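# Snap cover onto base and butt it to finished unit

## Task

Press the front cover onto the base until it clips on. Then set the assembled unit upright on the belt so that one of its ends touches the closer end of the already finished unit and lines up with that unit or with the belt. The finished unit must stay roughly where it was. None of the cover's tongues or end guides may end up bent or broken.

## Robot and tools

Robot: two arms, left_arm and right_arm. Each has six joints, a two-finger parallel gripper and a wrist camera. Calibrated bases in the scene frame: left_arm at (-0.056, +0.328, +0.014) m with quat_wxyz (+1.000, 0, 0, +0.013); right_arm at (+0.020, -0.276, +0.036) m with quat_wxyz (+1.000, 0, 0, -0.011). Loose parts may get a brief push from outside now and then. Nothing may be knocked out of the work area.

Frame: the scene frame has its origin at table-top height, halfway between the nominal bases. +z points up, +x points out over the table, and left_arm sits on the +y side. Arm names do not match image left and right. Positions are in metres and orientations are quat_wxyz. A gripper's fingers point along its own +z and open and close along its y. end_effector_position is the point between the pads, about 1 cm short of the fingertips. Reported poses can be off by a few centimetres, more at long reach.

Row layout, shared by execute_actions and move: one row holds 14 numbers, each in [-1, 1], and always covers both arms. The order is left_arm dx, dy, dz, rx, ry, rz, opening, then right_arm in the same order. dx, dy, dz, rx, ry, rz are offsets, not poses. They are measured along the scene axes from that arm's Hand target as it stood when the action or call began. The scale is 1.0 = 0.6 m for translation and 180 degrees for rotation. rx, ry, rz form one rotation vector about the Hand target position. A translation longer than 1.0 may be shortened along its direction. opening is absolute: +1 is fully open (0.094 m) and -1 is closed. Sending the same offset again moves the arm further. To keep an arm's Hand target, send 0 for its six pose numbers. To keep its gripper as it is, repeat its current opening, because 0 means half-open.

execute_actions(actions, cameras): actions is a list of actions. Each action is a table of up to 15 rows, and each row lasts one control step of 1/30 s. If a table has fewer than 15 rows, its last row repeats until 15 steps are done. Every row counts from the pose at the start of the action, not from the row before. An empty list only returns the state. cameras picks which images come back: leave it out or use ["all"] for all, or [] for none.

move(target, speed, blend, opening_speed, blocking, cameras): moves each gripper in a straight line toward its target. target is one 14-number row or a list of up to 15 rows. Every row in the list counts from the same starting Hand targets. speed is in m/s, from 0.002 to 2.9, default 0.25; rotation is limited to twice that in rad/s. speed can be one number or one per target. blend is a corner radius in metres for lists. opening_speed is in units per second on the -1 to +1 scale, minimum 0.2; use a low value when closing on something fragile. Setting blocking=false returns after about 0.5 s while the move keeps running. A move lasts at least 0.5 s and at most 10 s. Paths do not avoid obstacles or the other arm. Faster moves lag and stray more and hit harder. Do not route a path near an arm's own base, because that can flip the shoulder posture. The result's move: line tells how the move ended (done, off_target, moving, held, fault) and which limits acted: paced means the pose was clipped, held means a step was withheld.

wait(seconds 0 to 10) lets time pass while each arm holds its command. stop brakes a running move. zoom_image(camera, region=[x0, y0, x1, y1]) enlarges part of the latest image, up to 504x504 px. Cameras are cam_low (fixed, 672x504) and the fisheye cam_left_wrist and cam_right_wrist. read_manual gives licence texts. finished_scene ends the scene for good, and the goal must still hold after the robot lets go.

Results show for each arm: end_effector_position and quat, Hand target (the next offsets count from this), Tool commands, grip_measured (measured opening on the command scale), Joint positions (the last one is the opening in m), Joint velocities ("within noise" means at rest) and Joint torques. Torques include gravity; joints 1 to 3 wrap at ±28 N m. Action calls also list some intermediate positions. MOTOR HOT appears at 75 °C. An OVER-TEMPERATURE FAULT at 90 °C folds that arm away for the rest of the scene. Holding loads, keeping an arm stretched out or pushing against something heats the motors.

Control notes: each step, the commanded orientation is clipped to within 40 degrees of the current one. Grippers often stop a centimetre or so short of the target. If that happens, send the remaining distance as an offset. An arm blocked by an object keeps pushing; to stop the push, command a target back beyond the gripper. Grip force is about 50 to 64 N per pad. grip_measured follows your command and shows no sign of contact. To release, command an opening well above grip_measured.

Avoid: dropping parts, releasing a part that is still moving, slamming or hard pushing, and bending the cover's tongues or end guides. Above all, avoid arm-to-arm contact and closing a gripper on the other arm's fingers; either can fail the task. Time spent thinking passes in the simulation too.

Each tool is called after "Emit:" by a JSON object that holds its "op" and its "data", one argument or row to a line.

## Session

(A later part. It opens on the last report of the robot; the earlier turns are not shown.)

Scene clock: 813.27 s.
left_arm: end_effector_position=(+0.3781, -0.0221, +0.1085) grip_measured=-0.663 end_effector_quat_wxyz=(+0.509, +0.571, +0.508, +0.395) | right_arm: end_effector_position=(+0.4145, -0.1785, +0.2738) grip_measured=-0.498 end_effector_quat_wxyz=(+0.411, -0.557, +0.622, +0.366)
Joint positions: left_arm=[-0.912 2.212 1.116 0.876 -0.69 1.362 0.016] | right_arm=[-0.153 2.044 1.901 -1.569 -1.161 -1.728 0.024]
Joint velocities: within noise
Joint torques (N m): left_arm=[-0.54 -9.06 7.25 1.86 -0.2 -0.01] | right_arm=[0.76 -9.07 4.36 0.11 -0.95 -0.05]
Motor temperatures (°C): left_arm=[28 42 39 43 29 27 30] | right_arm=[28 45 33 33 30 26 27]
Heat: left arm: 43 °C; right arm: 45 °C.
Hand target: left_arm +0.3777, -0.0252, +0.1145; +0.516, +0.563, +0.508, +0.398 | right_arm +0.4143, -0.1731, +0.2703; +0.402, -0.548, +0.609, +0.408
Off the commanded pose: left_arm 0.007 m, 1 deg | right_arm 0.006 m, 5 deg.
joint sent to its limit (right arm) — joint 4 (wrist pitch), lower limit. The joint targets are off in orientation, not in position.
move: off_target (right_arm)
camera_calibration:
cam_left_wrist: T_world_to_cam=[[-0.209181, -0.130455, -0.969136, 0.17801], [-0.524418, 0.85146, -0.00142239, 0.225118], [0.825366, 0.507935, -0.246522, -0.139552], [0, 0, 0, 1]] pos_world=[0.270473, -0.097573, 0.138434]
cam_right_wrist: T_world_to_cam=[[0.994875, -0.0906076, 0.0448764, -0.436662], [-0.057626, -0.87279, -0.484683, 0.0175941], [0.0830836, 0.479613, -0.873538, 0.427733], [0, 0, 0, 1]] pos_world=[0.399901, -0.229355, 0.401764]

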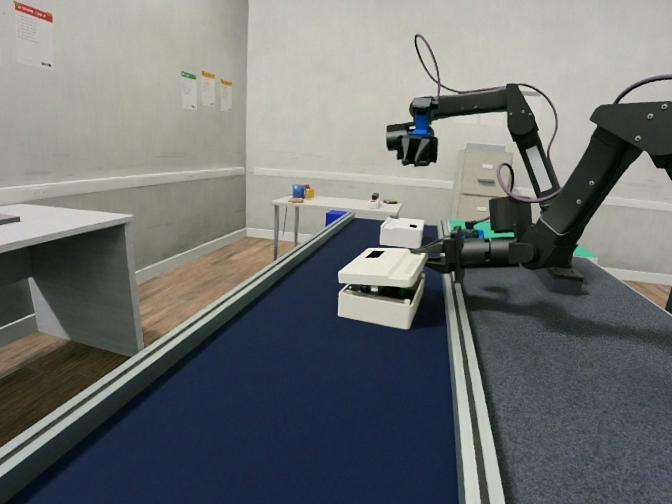

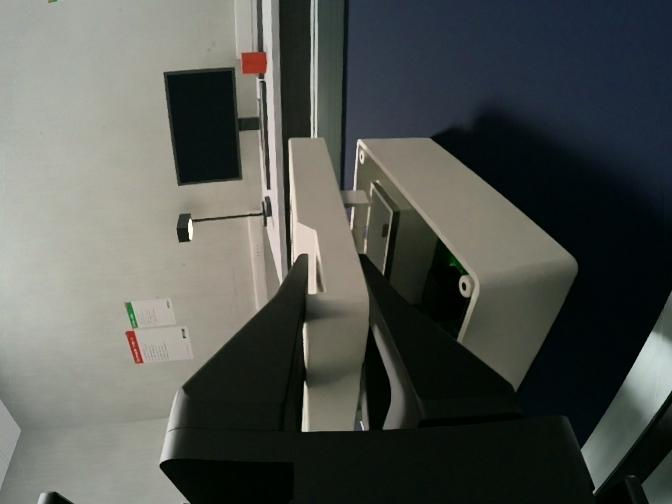

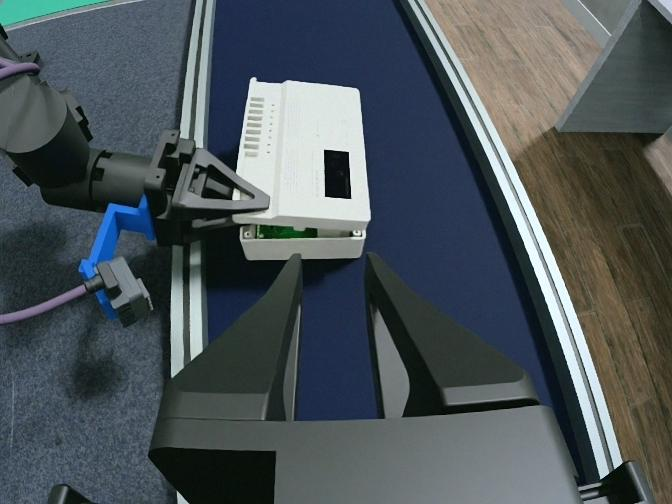

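Emit:
{"op": "move", "data": {
  "target": [0.001,-0.003,-0.02,0,0.004,-0.004,-0.8,0,0,0,0,0,0,-0.5],
  "speed": 0.05,
  "cameras": ["cam_right_wrist","cam_low","cam_left_wrist"]
}}

Emit:
{"op": "zoom_image", "data": {
  "camera": "cam_right_wrist",
  "region": [200, 60, 400, 270]
}}

Emit:
{"op": "zoom_image", "data": {
  "camera": "cam_low",
  "region": [330, 230, 460, 340]
}}

Scene clock: 826.73 s.
left_arm: end_effector_position=(+0.3780, -0.0219, +0.1053) grip_measured=-0.663 end_effector_quat_wxyz=(+0.507, +0.573, +0.508, +0.396) | right_arm: end_effector_position=(+0.4145, -0.1785, +0.2738) grip_measured=-0.498 end_effector_quat_wxyz=(+0.411, -0.557, +0.622, +0.366)
Joint positions: left_arm=[-0.912 2.218 1.116 0.875 -0.691 1.362 0.016] | right_arm=[-0.153 2.044 1.901 -1.569 -1.161 -1.728 0.024]
Joint velocities: within noise
Joint torques (N m): left_arm=[-0.29 -7.51 7.34 1.99 -0.04 -0.08] | right_arm=[0.75 -9.06 4.34 0.1 -0.95 -0.05]
Motor temperatures (°C): left_arm=[28 43 39 43 29 27 30] | right_arm=[28 45 33 32 30 26 27]
Heat: left arm: 43 °C; right arm: 45 °C.
Hand target: left_arm +0.3783, -0.0270, +0.1025; +0.515, +0.569, +0.508, +0.391 | right_arm +0.4143, -0.1731, +0.2703; +0.402, -0.548, +0.609, +0.408
Off the commanded pose: left_arm 0.006 m, 1 deg | right_arm 0.006 m, 5 deg.
joint sent to its limit (right arm) — joint 4 (wrist pitch), lower limit. The joint targets are off in orientation, not in position.
move: off_target (right_arm)
camera_calibration:
cam_left_wrist: T_world_to_cam=[[-0.212991, -0.125251, -0.968993, 0.176456], [-0.524611, 0.851326, 0.00527185, 0.224312], [0.824268, 0.509467, -0.247033, -0.139906], [0, 0, 0, 1]] pos_world=[0.270581, -0.0975832, 0.135241]
cam_right_wrist: T_world_to_cam=[[0.994875, -0.0906076, 0.0448764, -0.436662], [-0.057626, -0.87279, -0.484683, 0.0175941], [0.0830836, 0.479613, -0.873538, 0.427733], [0, 0, 0, 1]] pos_world=[0.399901, -0.229355, 0.401764]

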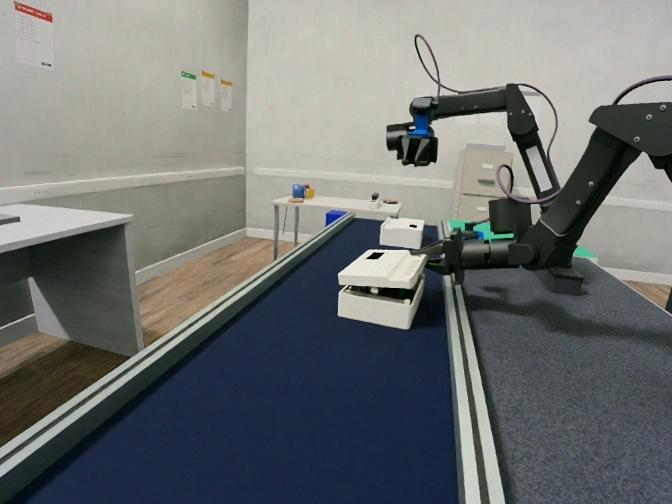

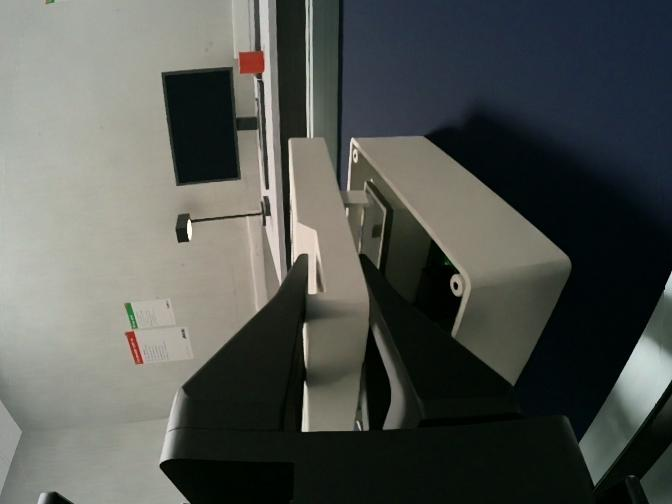

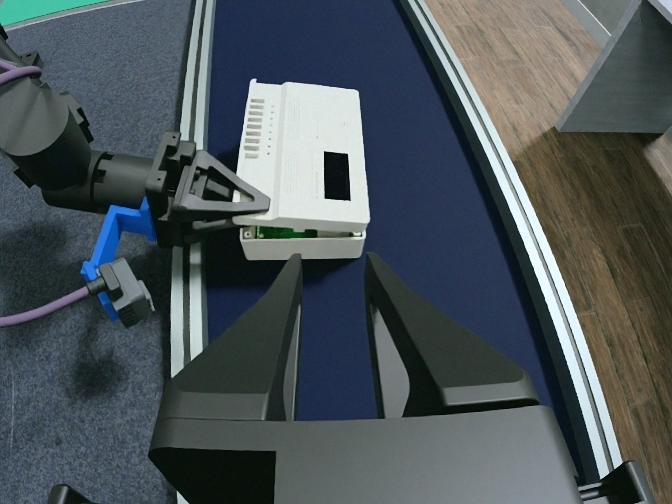

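Scaled by 2.400 from the camera's 672x504 image, which has a finer 960x720 frame.

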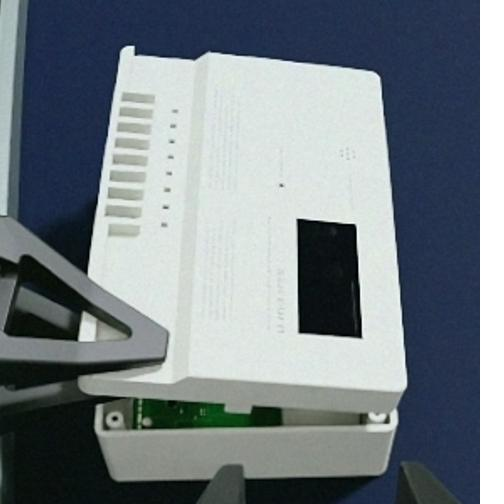

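Scaled by 3.877 from the camera's 672x504 image, which has a finer 960x720 frame.

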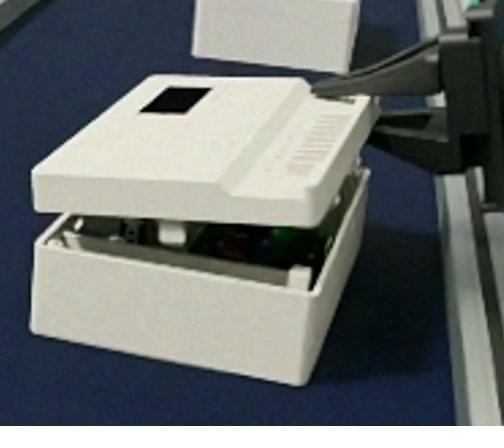

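Emit:
{"op": "move", "data": {
  "target": [0.001,-0.005,-0.022,0,0,0,-0.8,0,0,0,0,0,0,-0.5],
  "speed": 0.05,
  "cameras": ["cam_right_wrist","cam_low","cam_left_wrist"]
}}

Emit:
{"op": "zoom_image", "data": {
  "camera": "cam_right_wrist",
  "region": [200, 60, 400, 270]
}}

Emit:
{"op": "zoom_image", "data": {
  "camera": "cam_low",
  "region": [330, 230, 460, 340]
}}

Scene clock: 832.87 s.
left_arm: end_effector_position=(+0.3778, -0.0222, +0.0897) grip_measured=-0.663 end_effector_quat_wxyz=(+0.503, +0.576, +0.508, +0.396) | right_arm: end_effector_position=(+0.4145, -0.1785, +0.2738) grip_measured=-0.498 end_effector_quat_wxyz=(+0.411, -0.557, +0.622, +0.366)
Joint positions: left_arm=[-0.912 2.26 1.116 0.907 -0.691 1.362 0.016] | right_arm=[-0.153 2.044 1.901 -1.569 -1.161 -1.728 0.024]
Joint velocities: within noise
Joint torques (N m): left_arm=[-0.51 -7.41 8.27 2.03 -0.07 -0.08] | right_arm=[0.75 -9.06 4.33 0.09 -0.95 -0.05]
Motor temperatures (°C): left_arm=[28 42 39 43 29 27 30] | right_arm=[28 45 33 32 30 26 27]
Heat: left arm: 43 °C; right arm: 45 °C.
Hand target: left_arm +0.3788, -0.0301, +0.0893; +0.515, +0.569, +0.508, +0.391 | right_arm +0.4143, -0.1731, +0.2703; +0.402, -0.548, +0.609, +0.408
Off the commanded pose: left_arm 0.008 m, 2 deg | right_arm 0.006 m, 5 deg.
joint sent to its limit (right arm) — joint 4 (wrist pitch), lower limit. The joint targets are off in orientation, not in position.
move: off_target (right_arm)
camera_calibration:
cam_left_wrist: T_world_to_cam=[[-0.219489, -0.117719, -0.968487, 0.163803], [-0.524038, 0.851558, 0.0152573, 0.223454], [0.822927, 0.510872, -0.248597, -0.14271], [0, 0, 0, 1]] pos_world=[0.270491, -0.0980946, 0.119755]
cam_right_wrist: T_world_to_cam=[[0.994875, -0.0906076, 0.0448764, -0.436662], [-0.057626, -0.87279, -0.484683, 0.0175941], [0.0830836, 0.479613, -0.873538, 0.427733], [0, 0, 0, 1]] pos_world=[0.399901, -0.229355, 0.401764]

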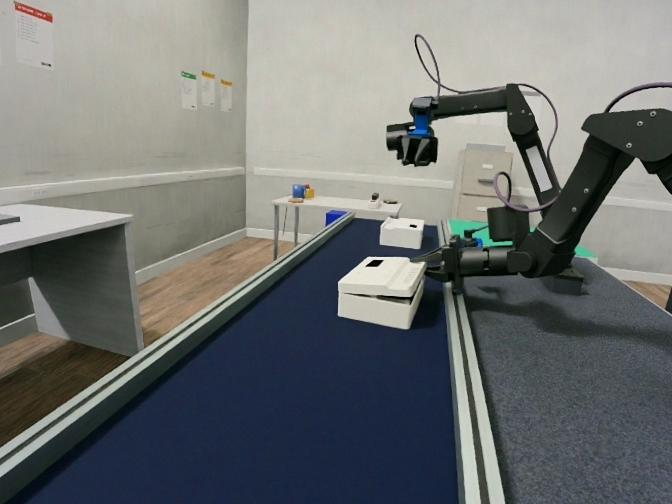

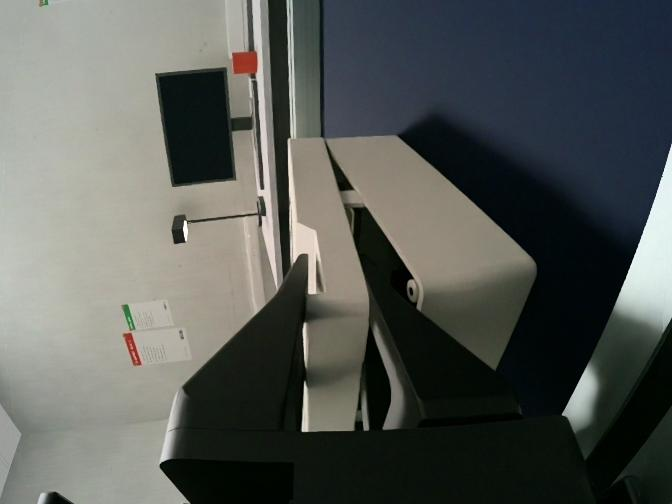

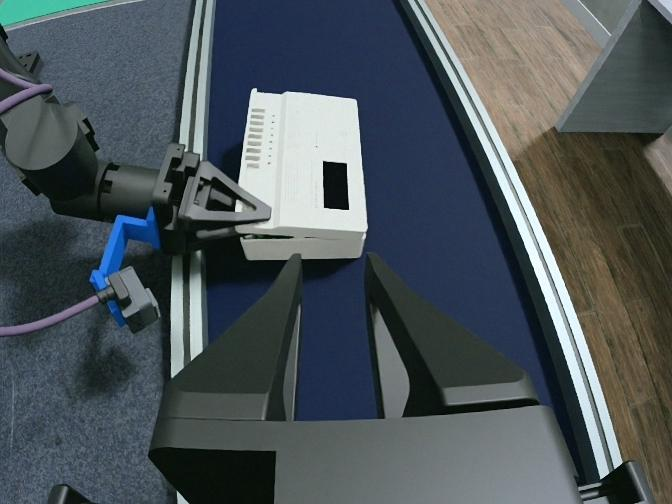

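Scaled by 2.400 from the camera's 672x504 image, which has a finer 960x720 frame.

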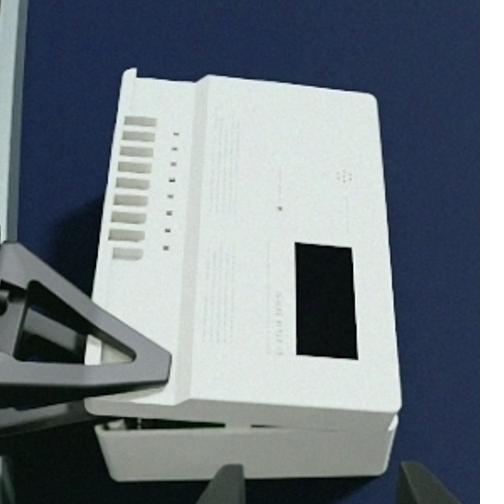

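Scaled by 3.877 from the camera's 672x504 image, which has a finer 960x720 frame.

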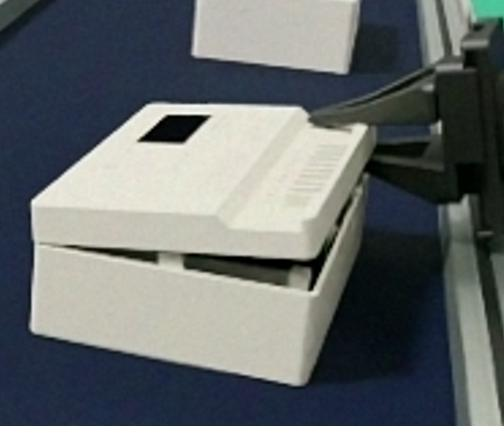

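Emit:
{"op": "move", "data": {
  "target": [
    [0,0,0,0,0,0,-0.8,0.068,0.255,-0.06,-0.222,0,0,-1],
    [0,0,0,0,0,0,-0.8,0.068,0.36,-0.24,-0.222,0,0,-1]
  ],
  "speed": 0.2
}}

Scene clock: 844.10 s.
left_arm: end_effector_position=(+0.3778, -0.0223, +0.0897) grip_measured=-0.663 end_effector_quat_wxyz=(+0.503, +0.576, +0.508, +0.396) | right_arm: end_effector_position=(+0.4565, +0.0425, +0.1411) grip_measured=-0.986 end_effector_quat_wxyz=(-0.202, +0.656, -0.708, -0.166)
Joint positions: left_arm=[-0.912 2.26 1.116 0.907 -0.691 1.362 0.016] | right_arm=[0.515 2.364 2.21 -1.086 -0.421 -0.931 0.001]
Joint velocities: within noise
Joint torques (N m): left_arm=[-0.53 -7.39 8.25 2 -0.07 -0.08] | right_arm=[-0.01 -12.19 5.11 1.32 -0.35 0.09]
Motor temperatures (°C): left_arm=[28 41 40 44 29 27 30] | right_arm=[28 46 34 32 30 26 27]
Heat: left arm: 44 °C; right arm: 46 °C.
Hand target: left_arm +0.3789, -0.0301, +0.0894; +0.515, +0.569, +0.508, +0.391 | right_arm +0.4551, +0.0429, +0.1263; -0.190, +0.653, -0.712, -0.175
Off the commanded pose: left_arm 0.008 m, 2 deg | right_arm 0.015 m, 2 deg.
move: off_target (right_arm)
camera_calibration:
cam_left_wrist: T_world_to_cam=[[-0.219284, -0.118045, -0.968494, 0.163813], [-0.524001, 0.851588, 0.0148475, 0.223494], [0.823005, 0.510748, -0.248595, -0.142719], [0, 0, 0, 1]] pos_world=[0.270491, -0.0980938, 0.119854]
cam_right_wrist: T_world_to_cam=[[0.997818, -0.0414295, 0.0514124, -0.456807], [-0.0478478, -0.990274, 0.130645, 0.0622576], [0.0454998, -0.13282, -0.990095, 0.261892], [0, 0, 0, 1]] pos_world=[0.446873, 0.0775112, 0.27465]

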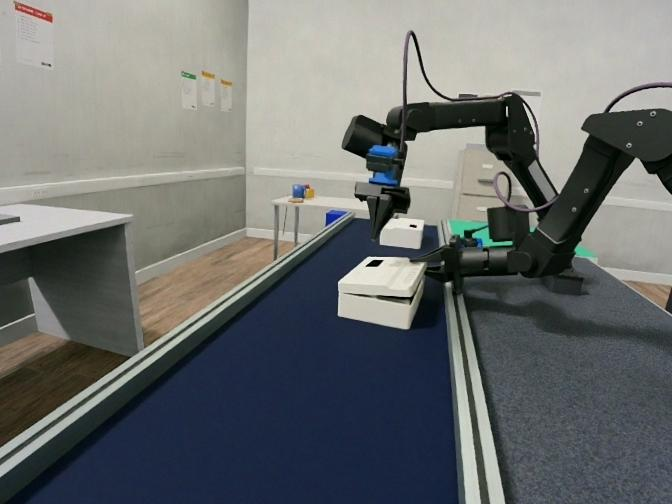

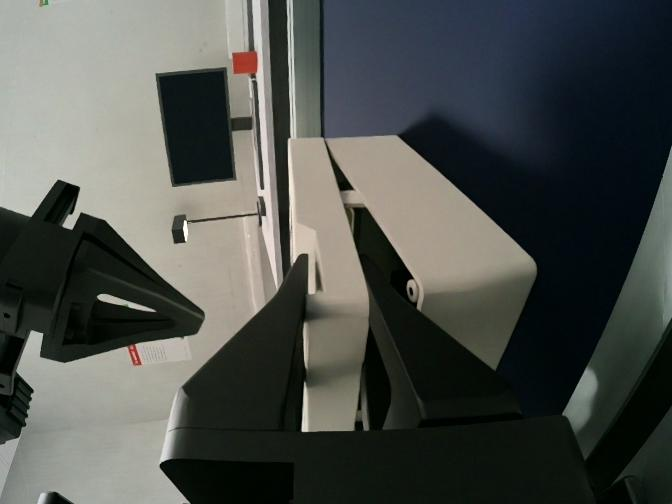

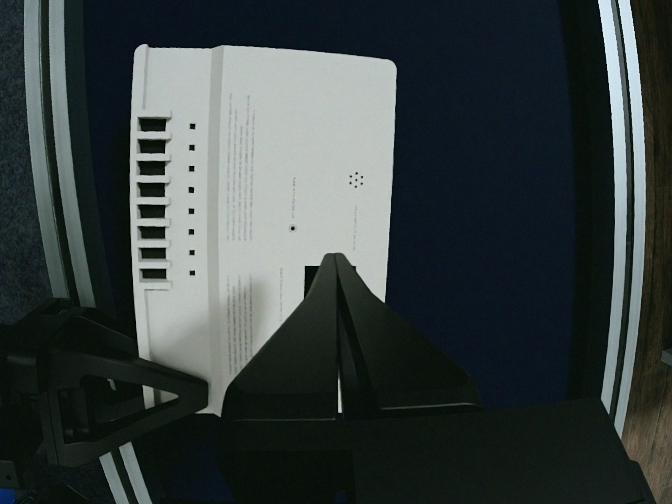

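Emit:
{"op": "move", "data": {
  "target": [
    [0,0,0,0,0,0,-0.8,0.02,0.035,-0.02,0,0,0,-1],
    [0,0,0,0,0,0,-0.8,0.02,0.035,-0.07,0,0,0,-1]
  ],
  "speed": 0.06,
  "cameras": ["cam_right_wrist","cam_low"]
}}

Emit:
{"op": "zoom_image", "data": {
  "camera": "cam_low",
  "region": [330, 210, 460, 340]
}}

Scene clock: 849.23 s.
left_arm: end_effector_position=(+0.3778, -0.0223, +0.0897) grip_measured=-0.663 end_effector_quat_wxyz=(+0.503, +0.576, +0.508, +0.396) | right_arm: end_effector_position=(+0.4714, +0.0613, +0.1024) grip_measured=-0.986 end_effector_quat_wxyz=(-0.205, +0.654, -0.709, -0.165)
Joint positions: left_arm=[-0.912 2.26 1.116 0.907 -0.691 1.362 0.016] | right_arm=[0.534 2.473 2.249 -1 -0.412 -0.904 0.001]
Joint velocities: within noise
Joint torques (N m): left_arm=[-0.53 -7.39 8.25 2.01 -0.07 -0.09] | right_arm=[0.47 -12.53 5.23 1.36 -0.36 0.09]
Motor temperatures (°C): left_arm=[28 40 40 45 29 27 30] | right_arm=[28 47 34 32 30 26 27]
Heat: left arm: 45 °C; right arm: 47 °C.
Hand target: left_arm +0.3789, -0.0301, +0.0894; +0.515, +0.569, +0.508, +0.391 | right_arm +0.4671, +0.0639, +0.0843; -0.190, +0.653, -0.712, -0.175
Off the commanded pose: left_arm 0.008 m, 2 deg | right_arm 0.019 m, 2 deg.
move: off_target (right_arm)
camera_calibration:
cam_right_wrist: T_world_to_cam=[[0.997318, -0.0477363, 0.0554748, -0.46863], [-0.0545593, -0.990166, 0.128817, 0.0900332], [0.04878, -0.131498, -0.990116, 0.223859], [0, 0, 0, 1]] pos_world=[0.461366, 0.0962143, 0.236046]
Images, in order (width x height): cam_low 672x504, cam_right_wrist 672x504.

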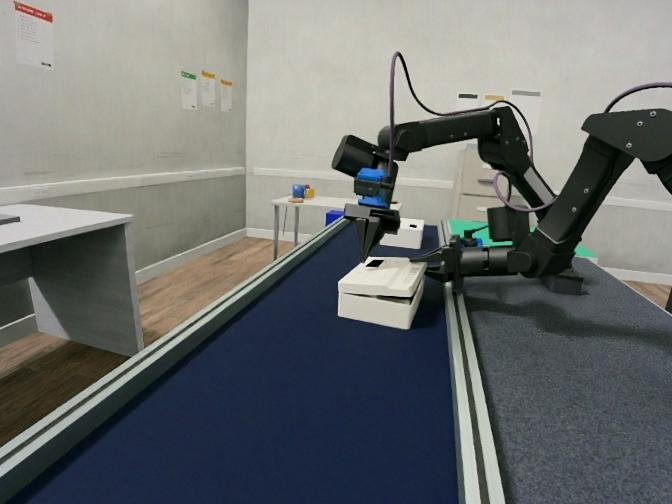

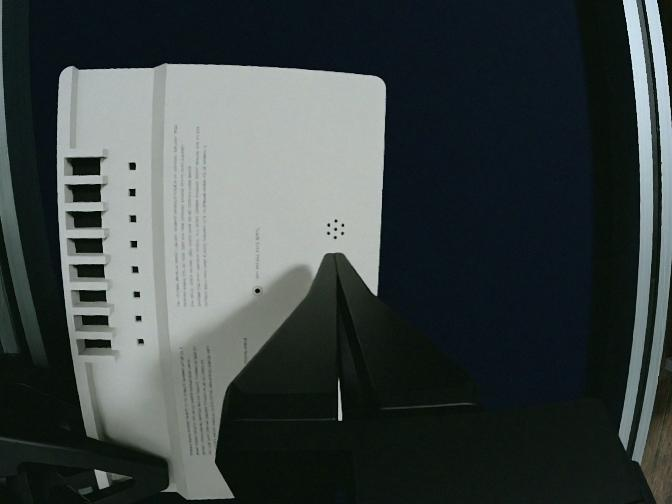

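Scaled by 3.877 from the camera's 672x504 image, which has a finer 960x720 frame.

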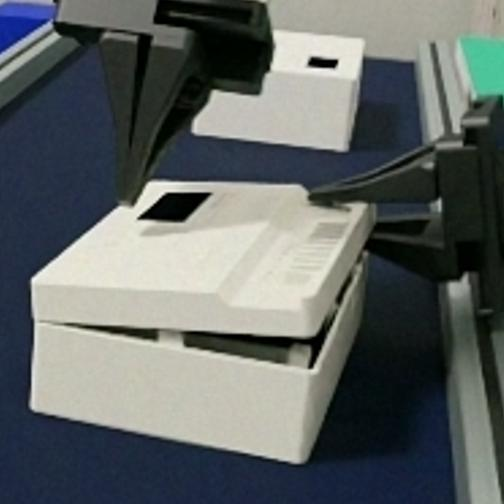

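Emit:
{"op": "move", "data": {
  "target": [0,0,0,0,0,0,-0.8,-0.003,0.0,-0.025,0,0,0,-1],
  "speed": 0.04,
  "cameras": ["cam_right_wrist","cam_low"]
}}

Emit:
{"op": "zoom_image", "data": {
  "camera": "cam_low",
  "region": [330, 210, 460, 340]
}}

Scene clock: 852.83 s.
left_arm: end_effector_position=(+0.3778, -0.0223, +0.0897) grip_measured=-0.663 end_effector_quat_wxyz=(+0.503, +0.576, +0.509, +0.395) | right_arm: end_effector_position=(+0.4733, +0.0624, +0.0887) grip_measured=-0.986 end_effector_quat_wxyz=(-0.210, +0.654, -0.708, -0.164)
Joint positions: left_arm=[-0.912 2.26 1.116 0.907 -0.691 1.361 0.016] | right_arm=[0.534 2.473 2.191 -0.932 -0.412 -0.902 0.001]
Joint velocities: within noise
Joint torques (N m): left_arm=[-0.53 -7.41 8.25 2 -0.07 -0.07] | right_arm=[0.72 -12.83 4.68 1.33 -0.35 0.08]
Motor temperatures (°C): left_arm=[28 40 40 45 29 27 30] | right_arm=[28 47 34 32 29 26 27]
Heat: left arm: 45 °C; right arm: 47 °C.
Hand target: left_arm +0.3788, -0.0301, +0.0894; +0.515, +0.569, +0.508, +0.391 | right_arm +0.4654, +0.0638, +0.0693; -0.191, +0.653, -0.712, -0.175
Off the commanded pose: left_arm 0.008 m, 2 deg | right_arm 0.021 m, 3 deg.
move: off_target (right_arm)
camera_calibration:
cam_right_wrist: T_world_to_cam=[[0.996742, -0.0493923, 0.0637597, -0.470133], [-0.0569647, -0.99077, 0.123005, 0.094582], [0.0570957, -0.126236, -0.990356, 0.205987], [0, 0, 0, 1]] pos_world=[0.462228, 0.0964911, 0.222342]
Images, in order (width x height): cam_low 672x504, cam_right_wrist 672x504.

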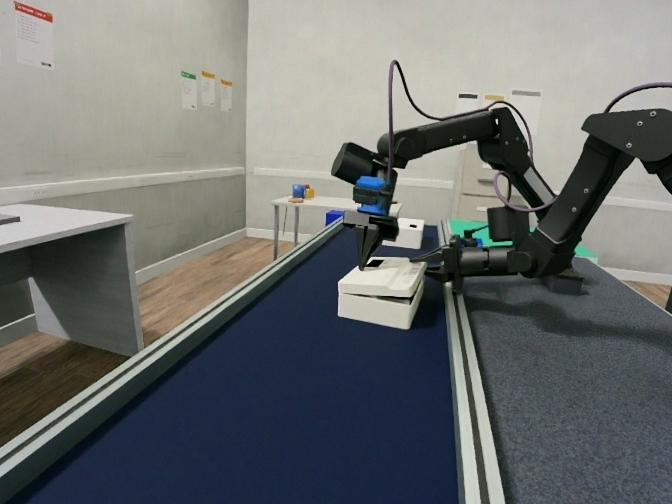

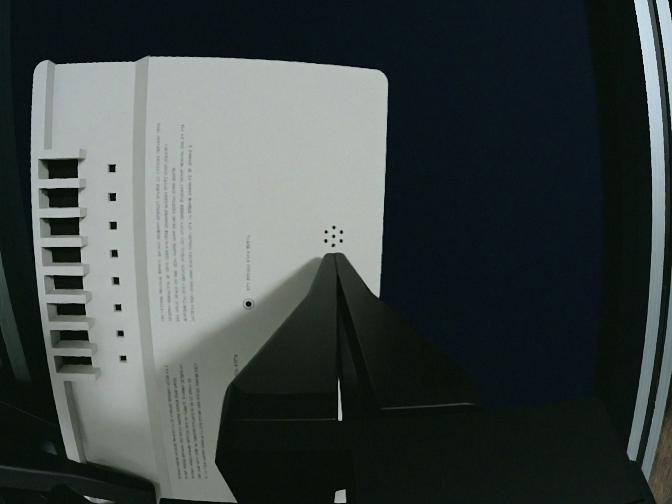

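Scaled by 3.877 from the camera's 672x504 image, which has a finer 960x720 frame.

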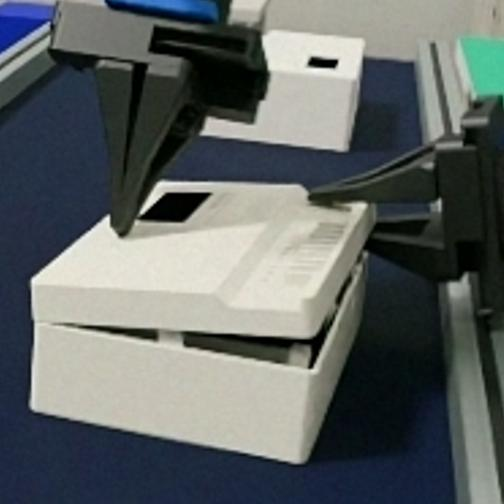

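Emit:
{"op": "move", "data": {
  "target": [0.004,0.006,0.0,0,0,0,-0.42,0,0,-0.012,0,0,0,-1],
  "opening_speed": 0.3,
  "cameras": ["cam_left_wrist","cam_low"]
}}

Emit:
{"op": "zoom_image", "data": {
  "camera": "cam_low",
  "region": [330, 210, 460, 340]
}}

Scene clock: 857.93 s.
left_arm: end_effector_position=(+0.3779, -0.0225, +0.0905) grip_measured=-0.422 end_effector_quat_wxyz=(+0.504, +0.575, +0.508, +0.396) | right_arm: end_effector_position=(+0.4767, +0.0652, +0.0871) grip_measured=-0.986 end_effector_quat_wxyz=(-0.220, +0.654, -0.705, -0.163)
Joint positions: left_arm=[-0.912 2.26 1.116 0.911 -0.69 1.363 0.027] | right_arm=[0.534 2.473 2.177 -0.896 -0.416 -0.902 0.001]
Joint velocities: within noise
Joint torques (N m): left_arm=[0.27 -7.56 7.66 2.03 0.02 -0.07] | right_arm=[0.72 -12.63 4.25 1.24 -0.31 0.09]
Motor temperatures (°C): left_arm=[28 40 40 45 29 27 30] | right_arm=[28 48 34 32 29 26 27]
Heat: left arm: 45 °C; right arm: 48 °C.
Hand target: left_arm +0.3812, -0.0265, +0.0894; +0.515, +0.569, +0.508, +0.391 | right_arm +0.4653, +0.0638, +0.0621; -0.190, +0.653, -0.712, -0.175
Off the commanded pose: left_arm 0.005 m, 2 deg | right_arm 0.027 m, 4 deg.
move: off_target (right_arm)
camera_calibration:
cam_left_wrist: T_world_to_cam=[[-0.216889, -0.120094, -0.968781, 0.163562], [-0.523628, 0.851868, 0.0116279, 0.223877], [0.823877, 0.509803, -0.247645, -0.142962], [0, 0, 0, 1]] pos_world=[0.270486, -0.0981883, 0.120448]
Images, in order (width x height): cam_low 672x504, cam_left_wrist 672x504.

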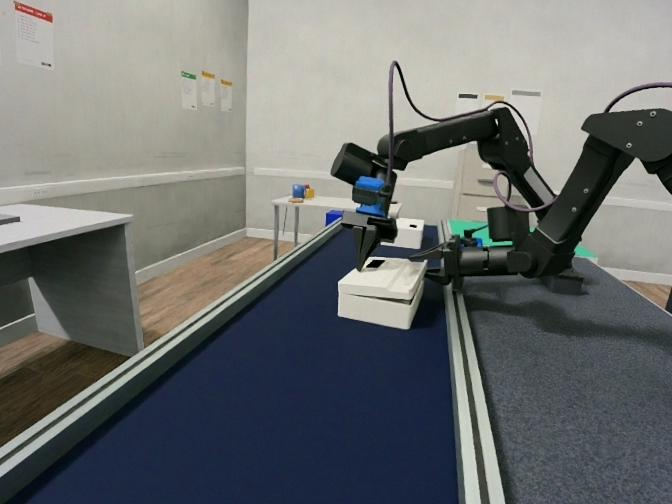

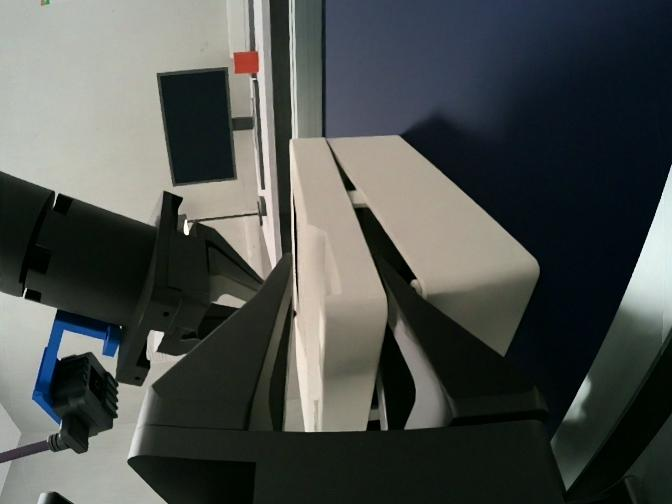

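Scaled by 3.877 from the camera's 672x504 image, which has a finer 960x720 frame.

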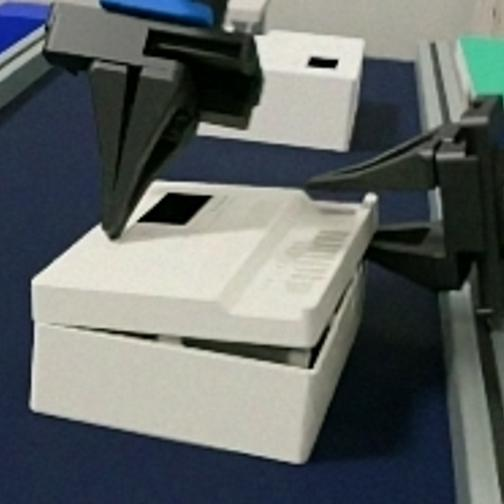

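Emit:
{"op": "move", "data": {
  "target": [-0.03,0,-0.008,0,0,0,-0.42,0,0,0,0,0,0,-1],
  "speed": 0.04,
  "cameras": ["cam_left_wrist","cam_low"]
}}

Emit:
{"op": "zoom_image", "data": {
  "camera": "cam_low",
  "region": [330, 210, 460, 340]
}}

Scene clock: 861.73 s.
left_arm: end_effector_position=(+0.3662, -0.0292, +0.0913) grip_measured=-0.422 end_effector_quat_wxyz=(+0.515, +0.573, +0.503, +0.393) | right_arm: end_effector_position=(+0.4769, +0.0654, +0.0872) grip_measured=-0.986 end_effector_quat_wxyz=(-0.221, +0.654, -0.705, -0.164)
Joint positions: left_arm=[-0.94 2.26 1.093 0.953 -0.704 1.363 0.027] | right_arm=[0.534 2.473 2.177 -0.895 -0.417 -0.902 0.001]
Joint velocities: within noise
Joint torques (N m): left_arm=[-0.25 -8.27 4.63 1.96 -0.16 -0.15] | right_arm=[0.69 -12.63 4.26 1.23 -0.31 0.08]
Motor temperatures (°C): left_arm=[28 40 40 45 29 27 30] | right_arm=[28 48 34 32 29 26 27]
Heat: left arm: 45 °C; right arm: 48 °C.
Hand target: left_arm +0.3633, -0.0265, +0.0846; +0.515, +0.568, +0.508, +0.391 | right_arm +0.4654, +0.0638, +0.0621; -0.191, +0.653, -0.712, -0.175
Off the commanded pose: left_arm 0.008 m, 1 deg | right_arm 0.028 m, 4 deg.
move: off_target (right_arm)
camera_calibration:
cam_left_wrist: T_world_to_cam=[[-0.204761, -0.129996, -0.970141, 0.156405], [-0.510922, 0.859596, -0.00734588, 0.220785], [0.834884, 0.494163, -0.24243, -0.134648], [0, 0, 0, 1]] pos_world=[0.257245, -0.102915, 0.120714]
Images, in order (width x height): cam_low 672x504, cam_left_wrist 672x504.

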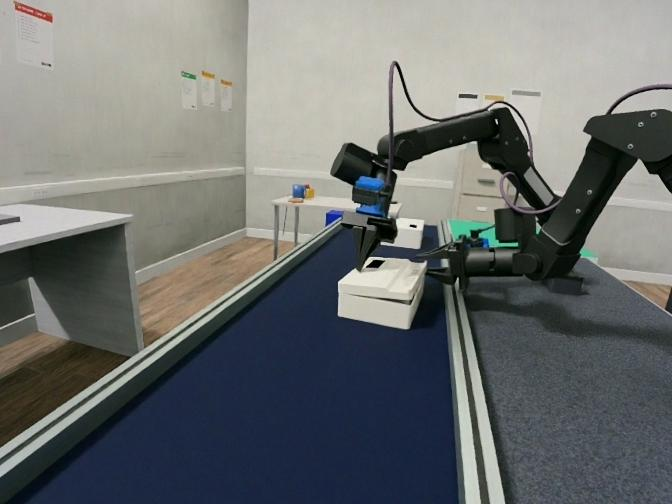

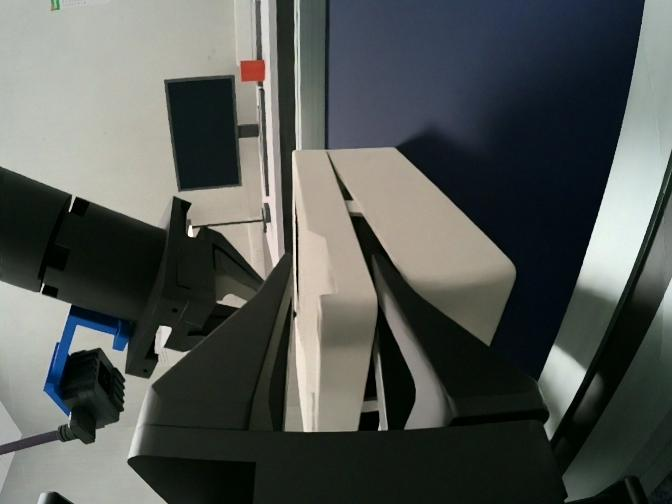

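Scaled by 3.877 from the camera's 672x504 image, which has a finer 960x720 frame.

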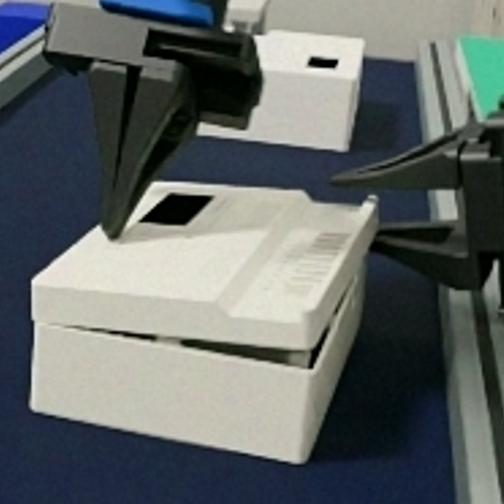

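Cover is staying. Continue withdrawal.

Emit:
{"op": "move", "data": {
  "target": [-0.035,0,-0.006,0,0,0,-0.42,0,0,0,0,0,0,-1],
  "speed": 0.04,
  "cameras": ["cam_left_wrist","cam_low"]
}}

Emit:
{"op": "zoom_image", "data": {
  "camera": "cam_low",
  "region": [330, 210, 460, 340]
}}

Scene clock: 865.67 s.
left_arm: end_effector_position=(+0.3480, -0.0280, +0.0861) grip_measured=-0.422 end_effector_quat_wxyz=(+0.519, +0.566, +0.504, +0.396) | right_arm: end_effector_position=(+0.4769, +0.0654, +0.0872) grip_measured=-0.986 end_effector_quat_wxyz=(-0.221, +0.654, -0.705, -0.164)
Joint positions: left_arm=[-0.978 2.26 1.038 1.017 -0.75 1.354 0.027] | right_arm=[0.534 2.473 2.177 -0.895 -0.417 -0.902 0.001]
Joint velocities: within noise
Joint torques (N m): left_arm=[-0.59 -9.21 3.89 1.66 -0.11 -0.18] | right_arm=[0.72 -12.6 4.25 1.23 -0.31 0.08]
Motor temperatures (°C): left_arm=[28 40 39 45 29 27 30] | right_arm=[28 48 33 32 29 26 27]
Heat: left arm: 45 °C; right arm: 48 °C.
Hand target: left_arm +0.3423, -0.0265, +0.0810; +0.515, +0.568, +0.508, +0.391 | right_arm +0.4654, +0.0638, +0.0621; -0.191, +0.653, -0.712, -0.175
Off the commanded pose: left_arm 0.008 m, 1 deg | right_arm 0.028 m, 4 deg.
move: off_target (right_arm)
camera_calibration:
cam_left_wrist: T_world_to_cam=[[-0.192804, -0.141383, -0.970998, 0.143335], [-0.518672, 0.854704, -0.0214616, 0.214204], [0.83295, 0.499491, -0.238122, -0.120895], [0, 0, 0, 1]] pos_world=[0.239436, -0.10243, 0.114987]
Images, in order (width x height): cam_low 672x504, cam_left_wrist 672x504.

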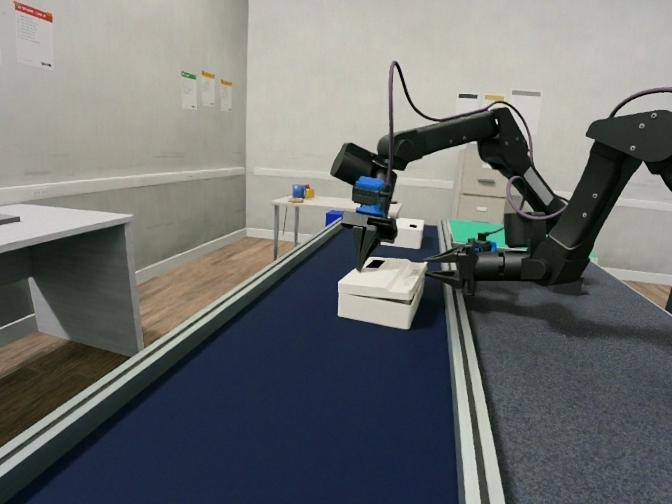

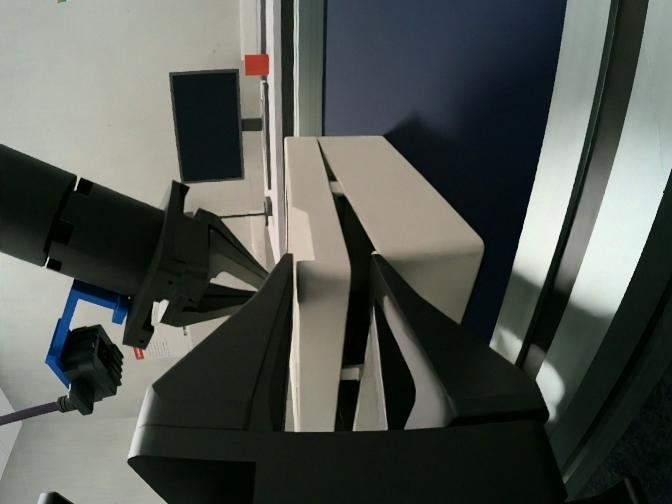

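Scaled by 3.877 from the camera's 672x504 image, which has a finer 960x720 frame.

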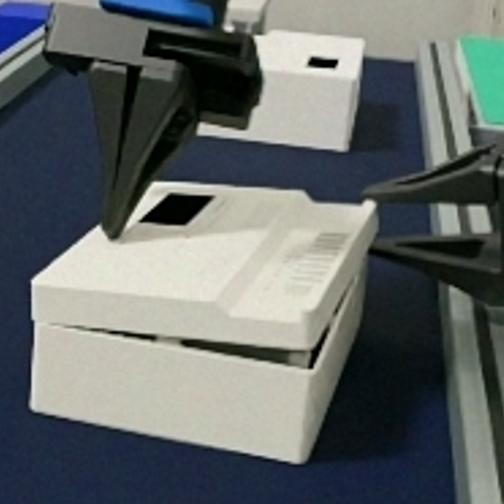

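Emit:
{"op": "move", "data": {
  "target": [
    [-0.06,0,0.01,0,0,0,-0.42,0,0,0,0,0,0,-1],
    [-0.12,0.2,0.2,0,0,0,-0.42,0,0,0,0,0,0,-1]
  ],
  "speed": 0.15
}}

Emit:
{"op": "zoom_image", "data": {
  "camera": "cam_low",
  "region": [330, 210, 460, 340]
}}

Scene clock: 872.07 s.
left_arm: end_effector_position=(+0.2717, +0.0897, +0.2004) grip_measured=-0.422 end_effector_quat_wxyz=(+0.512, +0.570, +0.506, +0.396) | right_arm: end_effector_position=(+0.4765, +0.0651, +0.0866) grip_measured=-0.986 end_effector_quat_wxyz=(-0.220, +0.654, -0.705, -0.164)
Joint positions: left_arm=[-0.955 1.443 0.564 0.66 -0.729 1.355 0.027] | right_arm=[0.534 2.473 2.175 -0.895 -0.417 -0.902 0.001]
Joint velocities: within noise
Joint torques (N m): left_arm=[0.54 -5.5 6.11 1.67 0.03 -0.09] | right_arm=[0.7 -12.62 4.38 1.23 -0.31 0.09]
Motor temperatures (°C): left_arm=[28 40 39 44 29 27 30] | right_arm=[28 49 33 32 29 26 27]
Heat: left arm: 44 °C; right arm: 49 °C.
Hand target: left_arm +0.2703, +0.0935, +0.2008; +0.515, +0.569, +0.508, +0.392 | right_arm +0.4653, +0.0638, +0.0620; -0.190, +0.653, -0.712, -0.175
Off the commanded pose: left_arm 0.004 m, 1 deg | right_arm 0.027 m, 4 deg.
move: off_target (right_arm)
camera_calibration:
cam_left_wrist: T_world_to_cam=[[-0.203158, -0.132103, -0.970194, 0.258127], [-0.520909, 0.853582, -0.00714717, 0.0743402], [0.829084, 0.50393, -0.242226, -0.0873161], [0, 0, 0, 1]] pos_world=[0.163557, 0.0146451, 0.229814]
cam_right_wrist: T_world_to_cam=[[0.995719, -0.04919, 0.0782563, -0.473841], [-0.0575199, -0.992483, 0.108021, 0.0994187], [0.0723545, -0.11206, -0.991064, 0.195951], [0, 0, 0, 1]] pos_world=[0.463353, 0.0973214, 0.220542]

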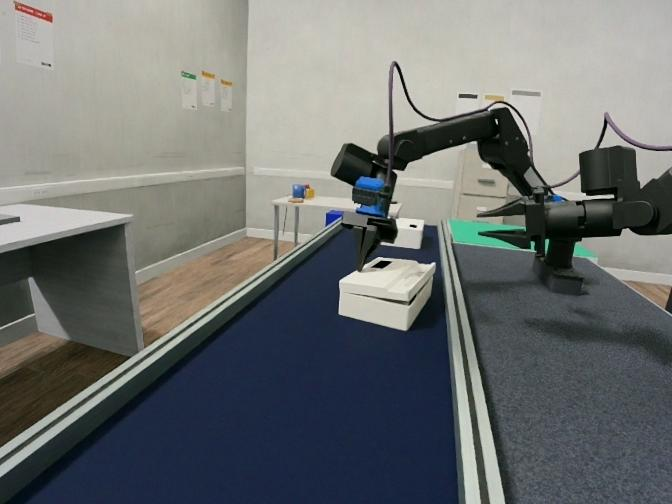

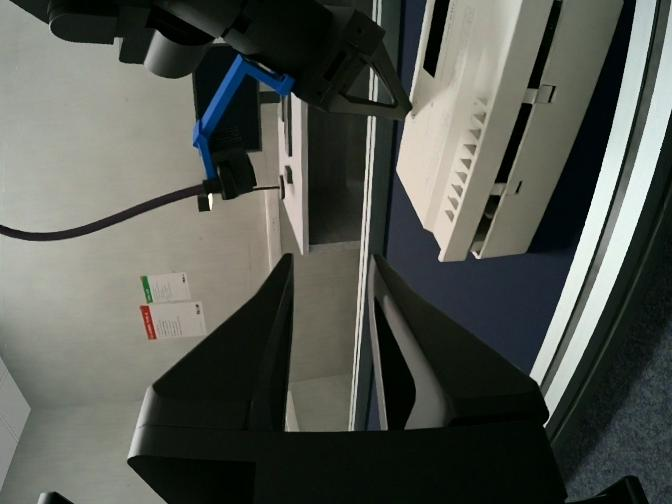

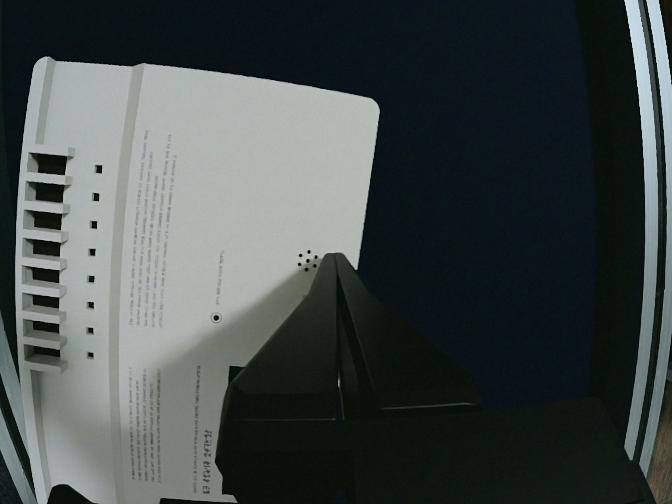

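Scaled by 3.877 from the camera's 672x504 image, which has a finer 960x720 frame.

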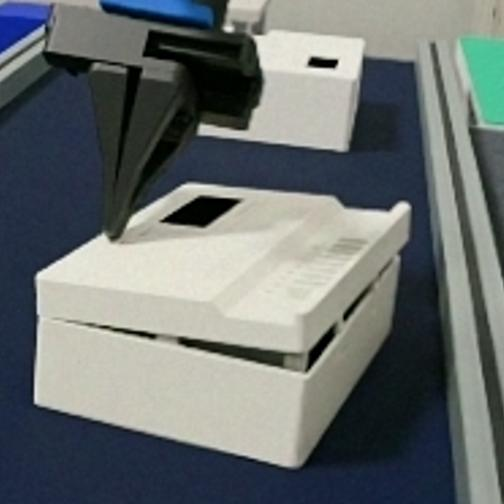

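Emit:
{"op": "zoom_image", "data": {
  "camera": "cam_left_wrist",
  "region": [380, 0, 640, 270]
}}

Scaled by 1.867 from the camera's 672x504 image, which has a finer 960x720 frame.

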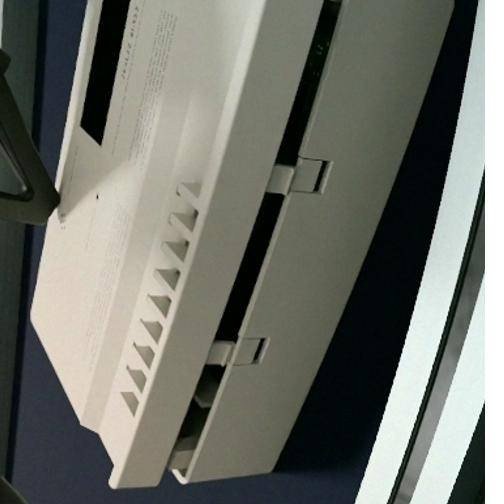

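Emit:
{"op": "move", "data": {
  "target": [
    [0,0,0,0,0,0,-0.42,0,0,0.09,0,0,0,-1],
    [0,0,0,0,0,0,-0.42,-0.10,-0.01,0.09,0,0,0,-1]
  ],
  "speed": 0.12,
  "cameras": ["cam_right_wrist","cam_low"]
}}

Emit:
{"op": "zoom_image", "data": {
  "camera": "cam_low",
  "region": [330, 210, 460, 340]
}}

Scene clock: 883.93 s.
left_arm: end_effector_position=(+0.2716, +0.0895, +0.2002) grip_measured=-0.422 end_effector_quat_wxyz=(+0.512, +0.571, +0.506, +0.395) | right_arm: end_effector_position=(+0.4067, +0.0563, +0.1039) grip_measured=-0.986 end_effector_quat_wxyz=(-0.177, +0.654, -0.715, -0.171)
Joint positions: left_arm=[-0.955 1.443 0.564 0.659 -0.728 1.355 0.027] | right_arm=[0.594 2.238 1.862 -0.884 -0.395 -0.846 0.001]
Joint velocities: within noise
Joint torques (N m): left_arm=[0.57 -5.53 6.11 1.67 0.01 -0.08] | right_arm=[0.18 -15.35 4.97 1.33 -0.34 0.08]
Motor temperatures (°C): left_arm=[28 39 38 44 29 27 29] | right_arm=[28 50 34 32 29 26 27]
Heat: left arm: 44 °C; right arm: 50 °C.
Hand target: left_arm +0.2703, +0.0935, +0.2009; +0.515, +0.569, +0.508, +0.391 | right_arm +0.4053, +0.0579, +0.1161; +0.191, -0.653, +0.712, +0.175
Off the commanded pose: left_arm 0.004 m, 1 deg | right_arm 0.012 m, 2 deg.
move: off_target (right_arm)
camera_calibration:
cam_right_wrist: T_world_to_cam=[[0.999069, -0.0427874, 0.00546072, -0.400253], [-0.0431097, -0.986177, 0.15999, 0.0732418], [-0.0014603, -0.160076, -0.987104, 0.249519], [0, 0, 0, 1]] pos_world=[0.403402, 0.0950457, 0.236769]
Images, in order (width x height): cam_low 672x504, cam_right_wrist 672x504.

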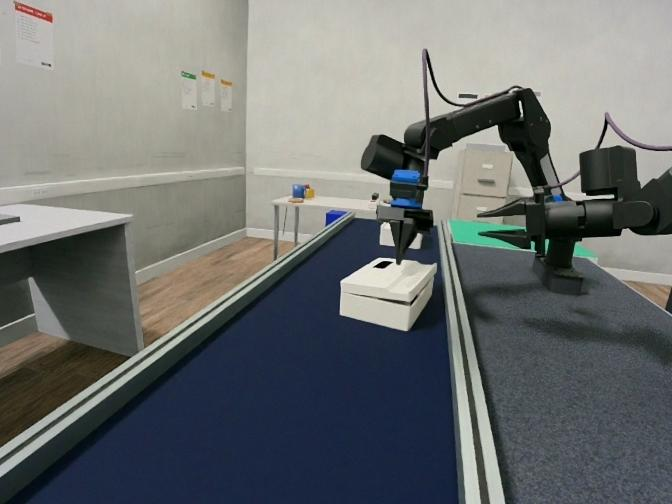

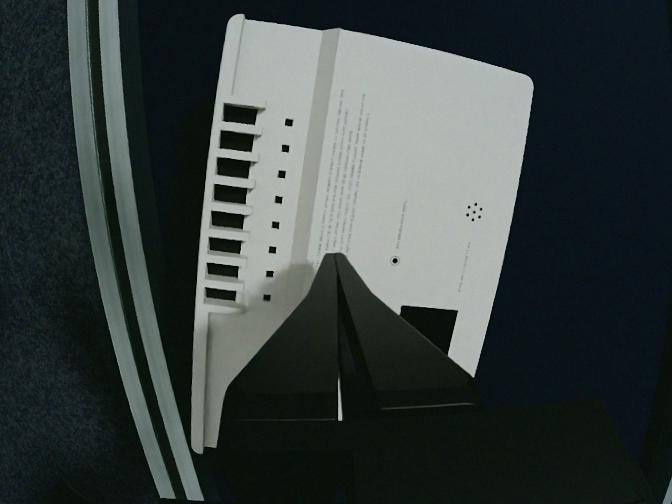

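Scaled by 3.877 from the camera's 672x504 image, which has a finer 960x720 frame.

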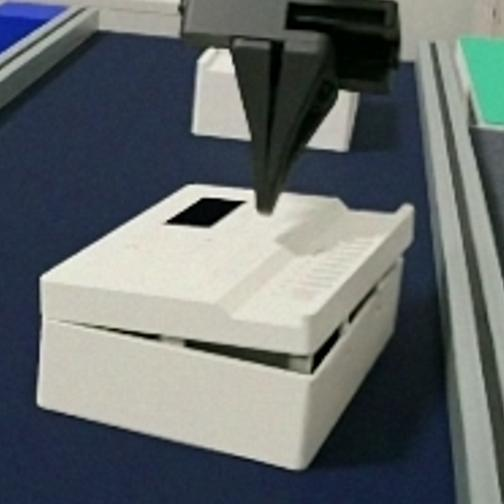

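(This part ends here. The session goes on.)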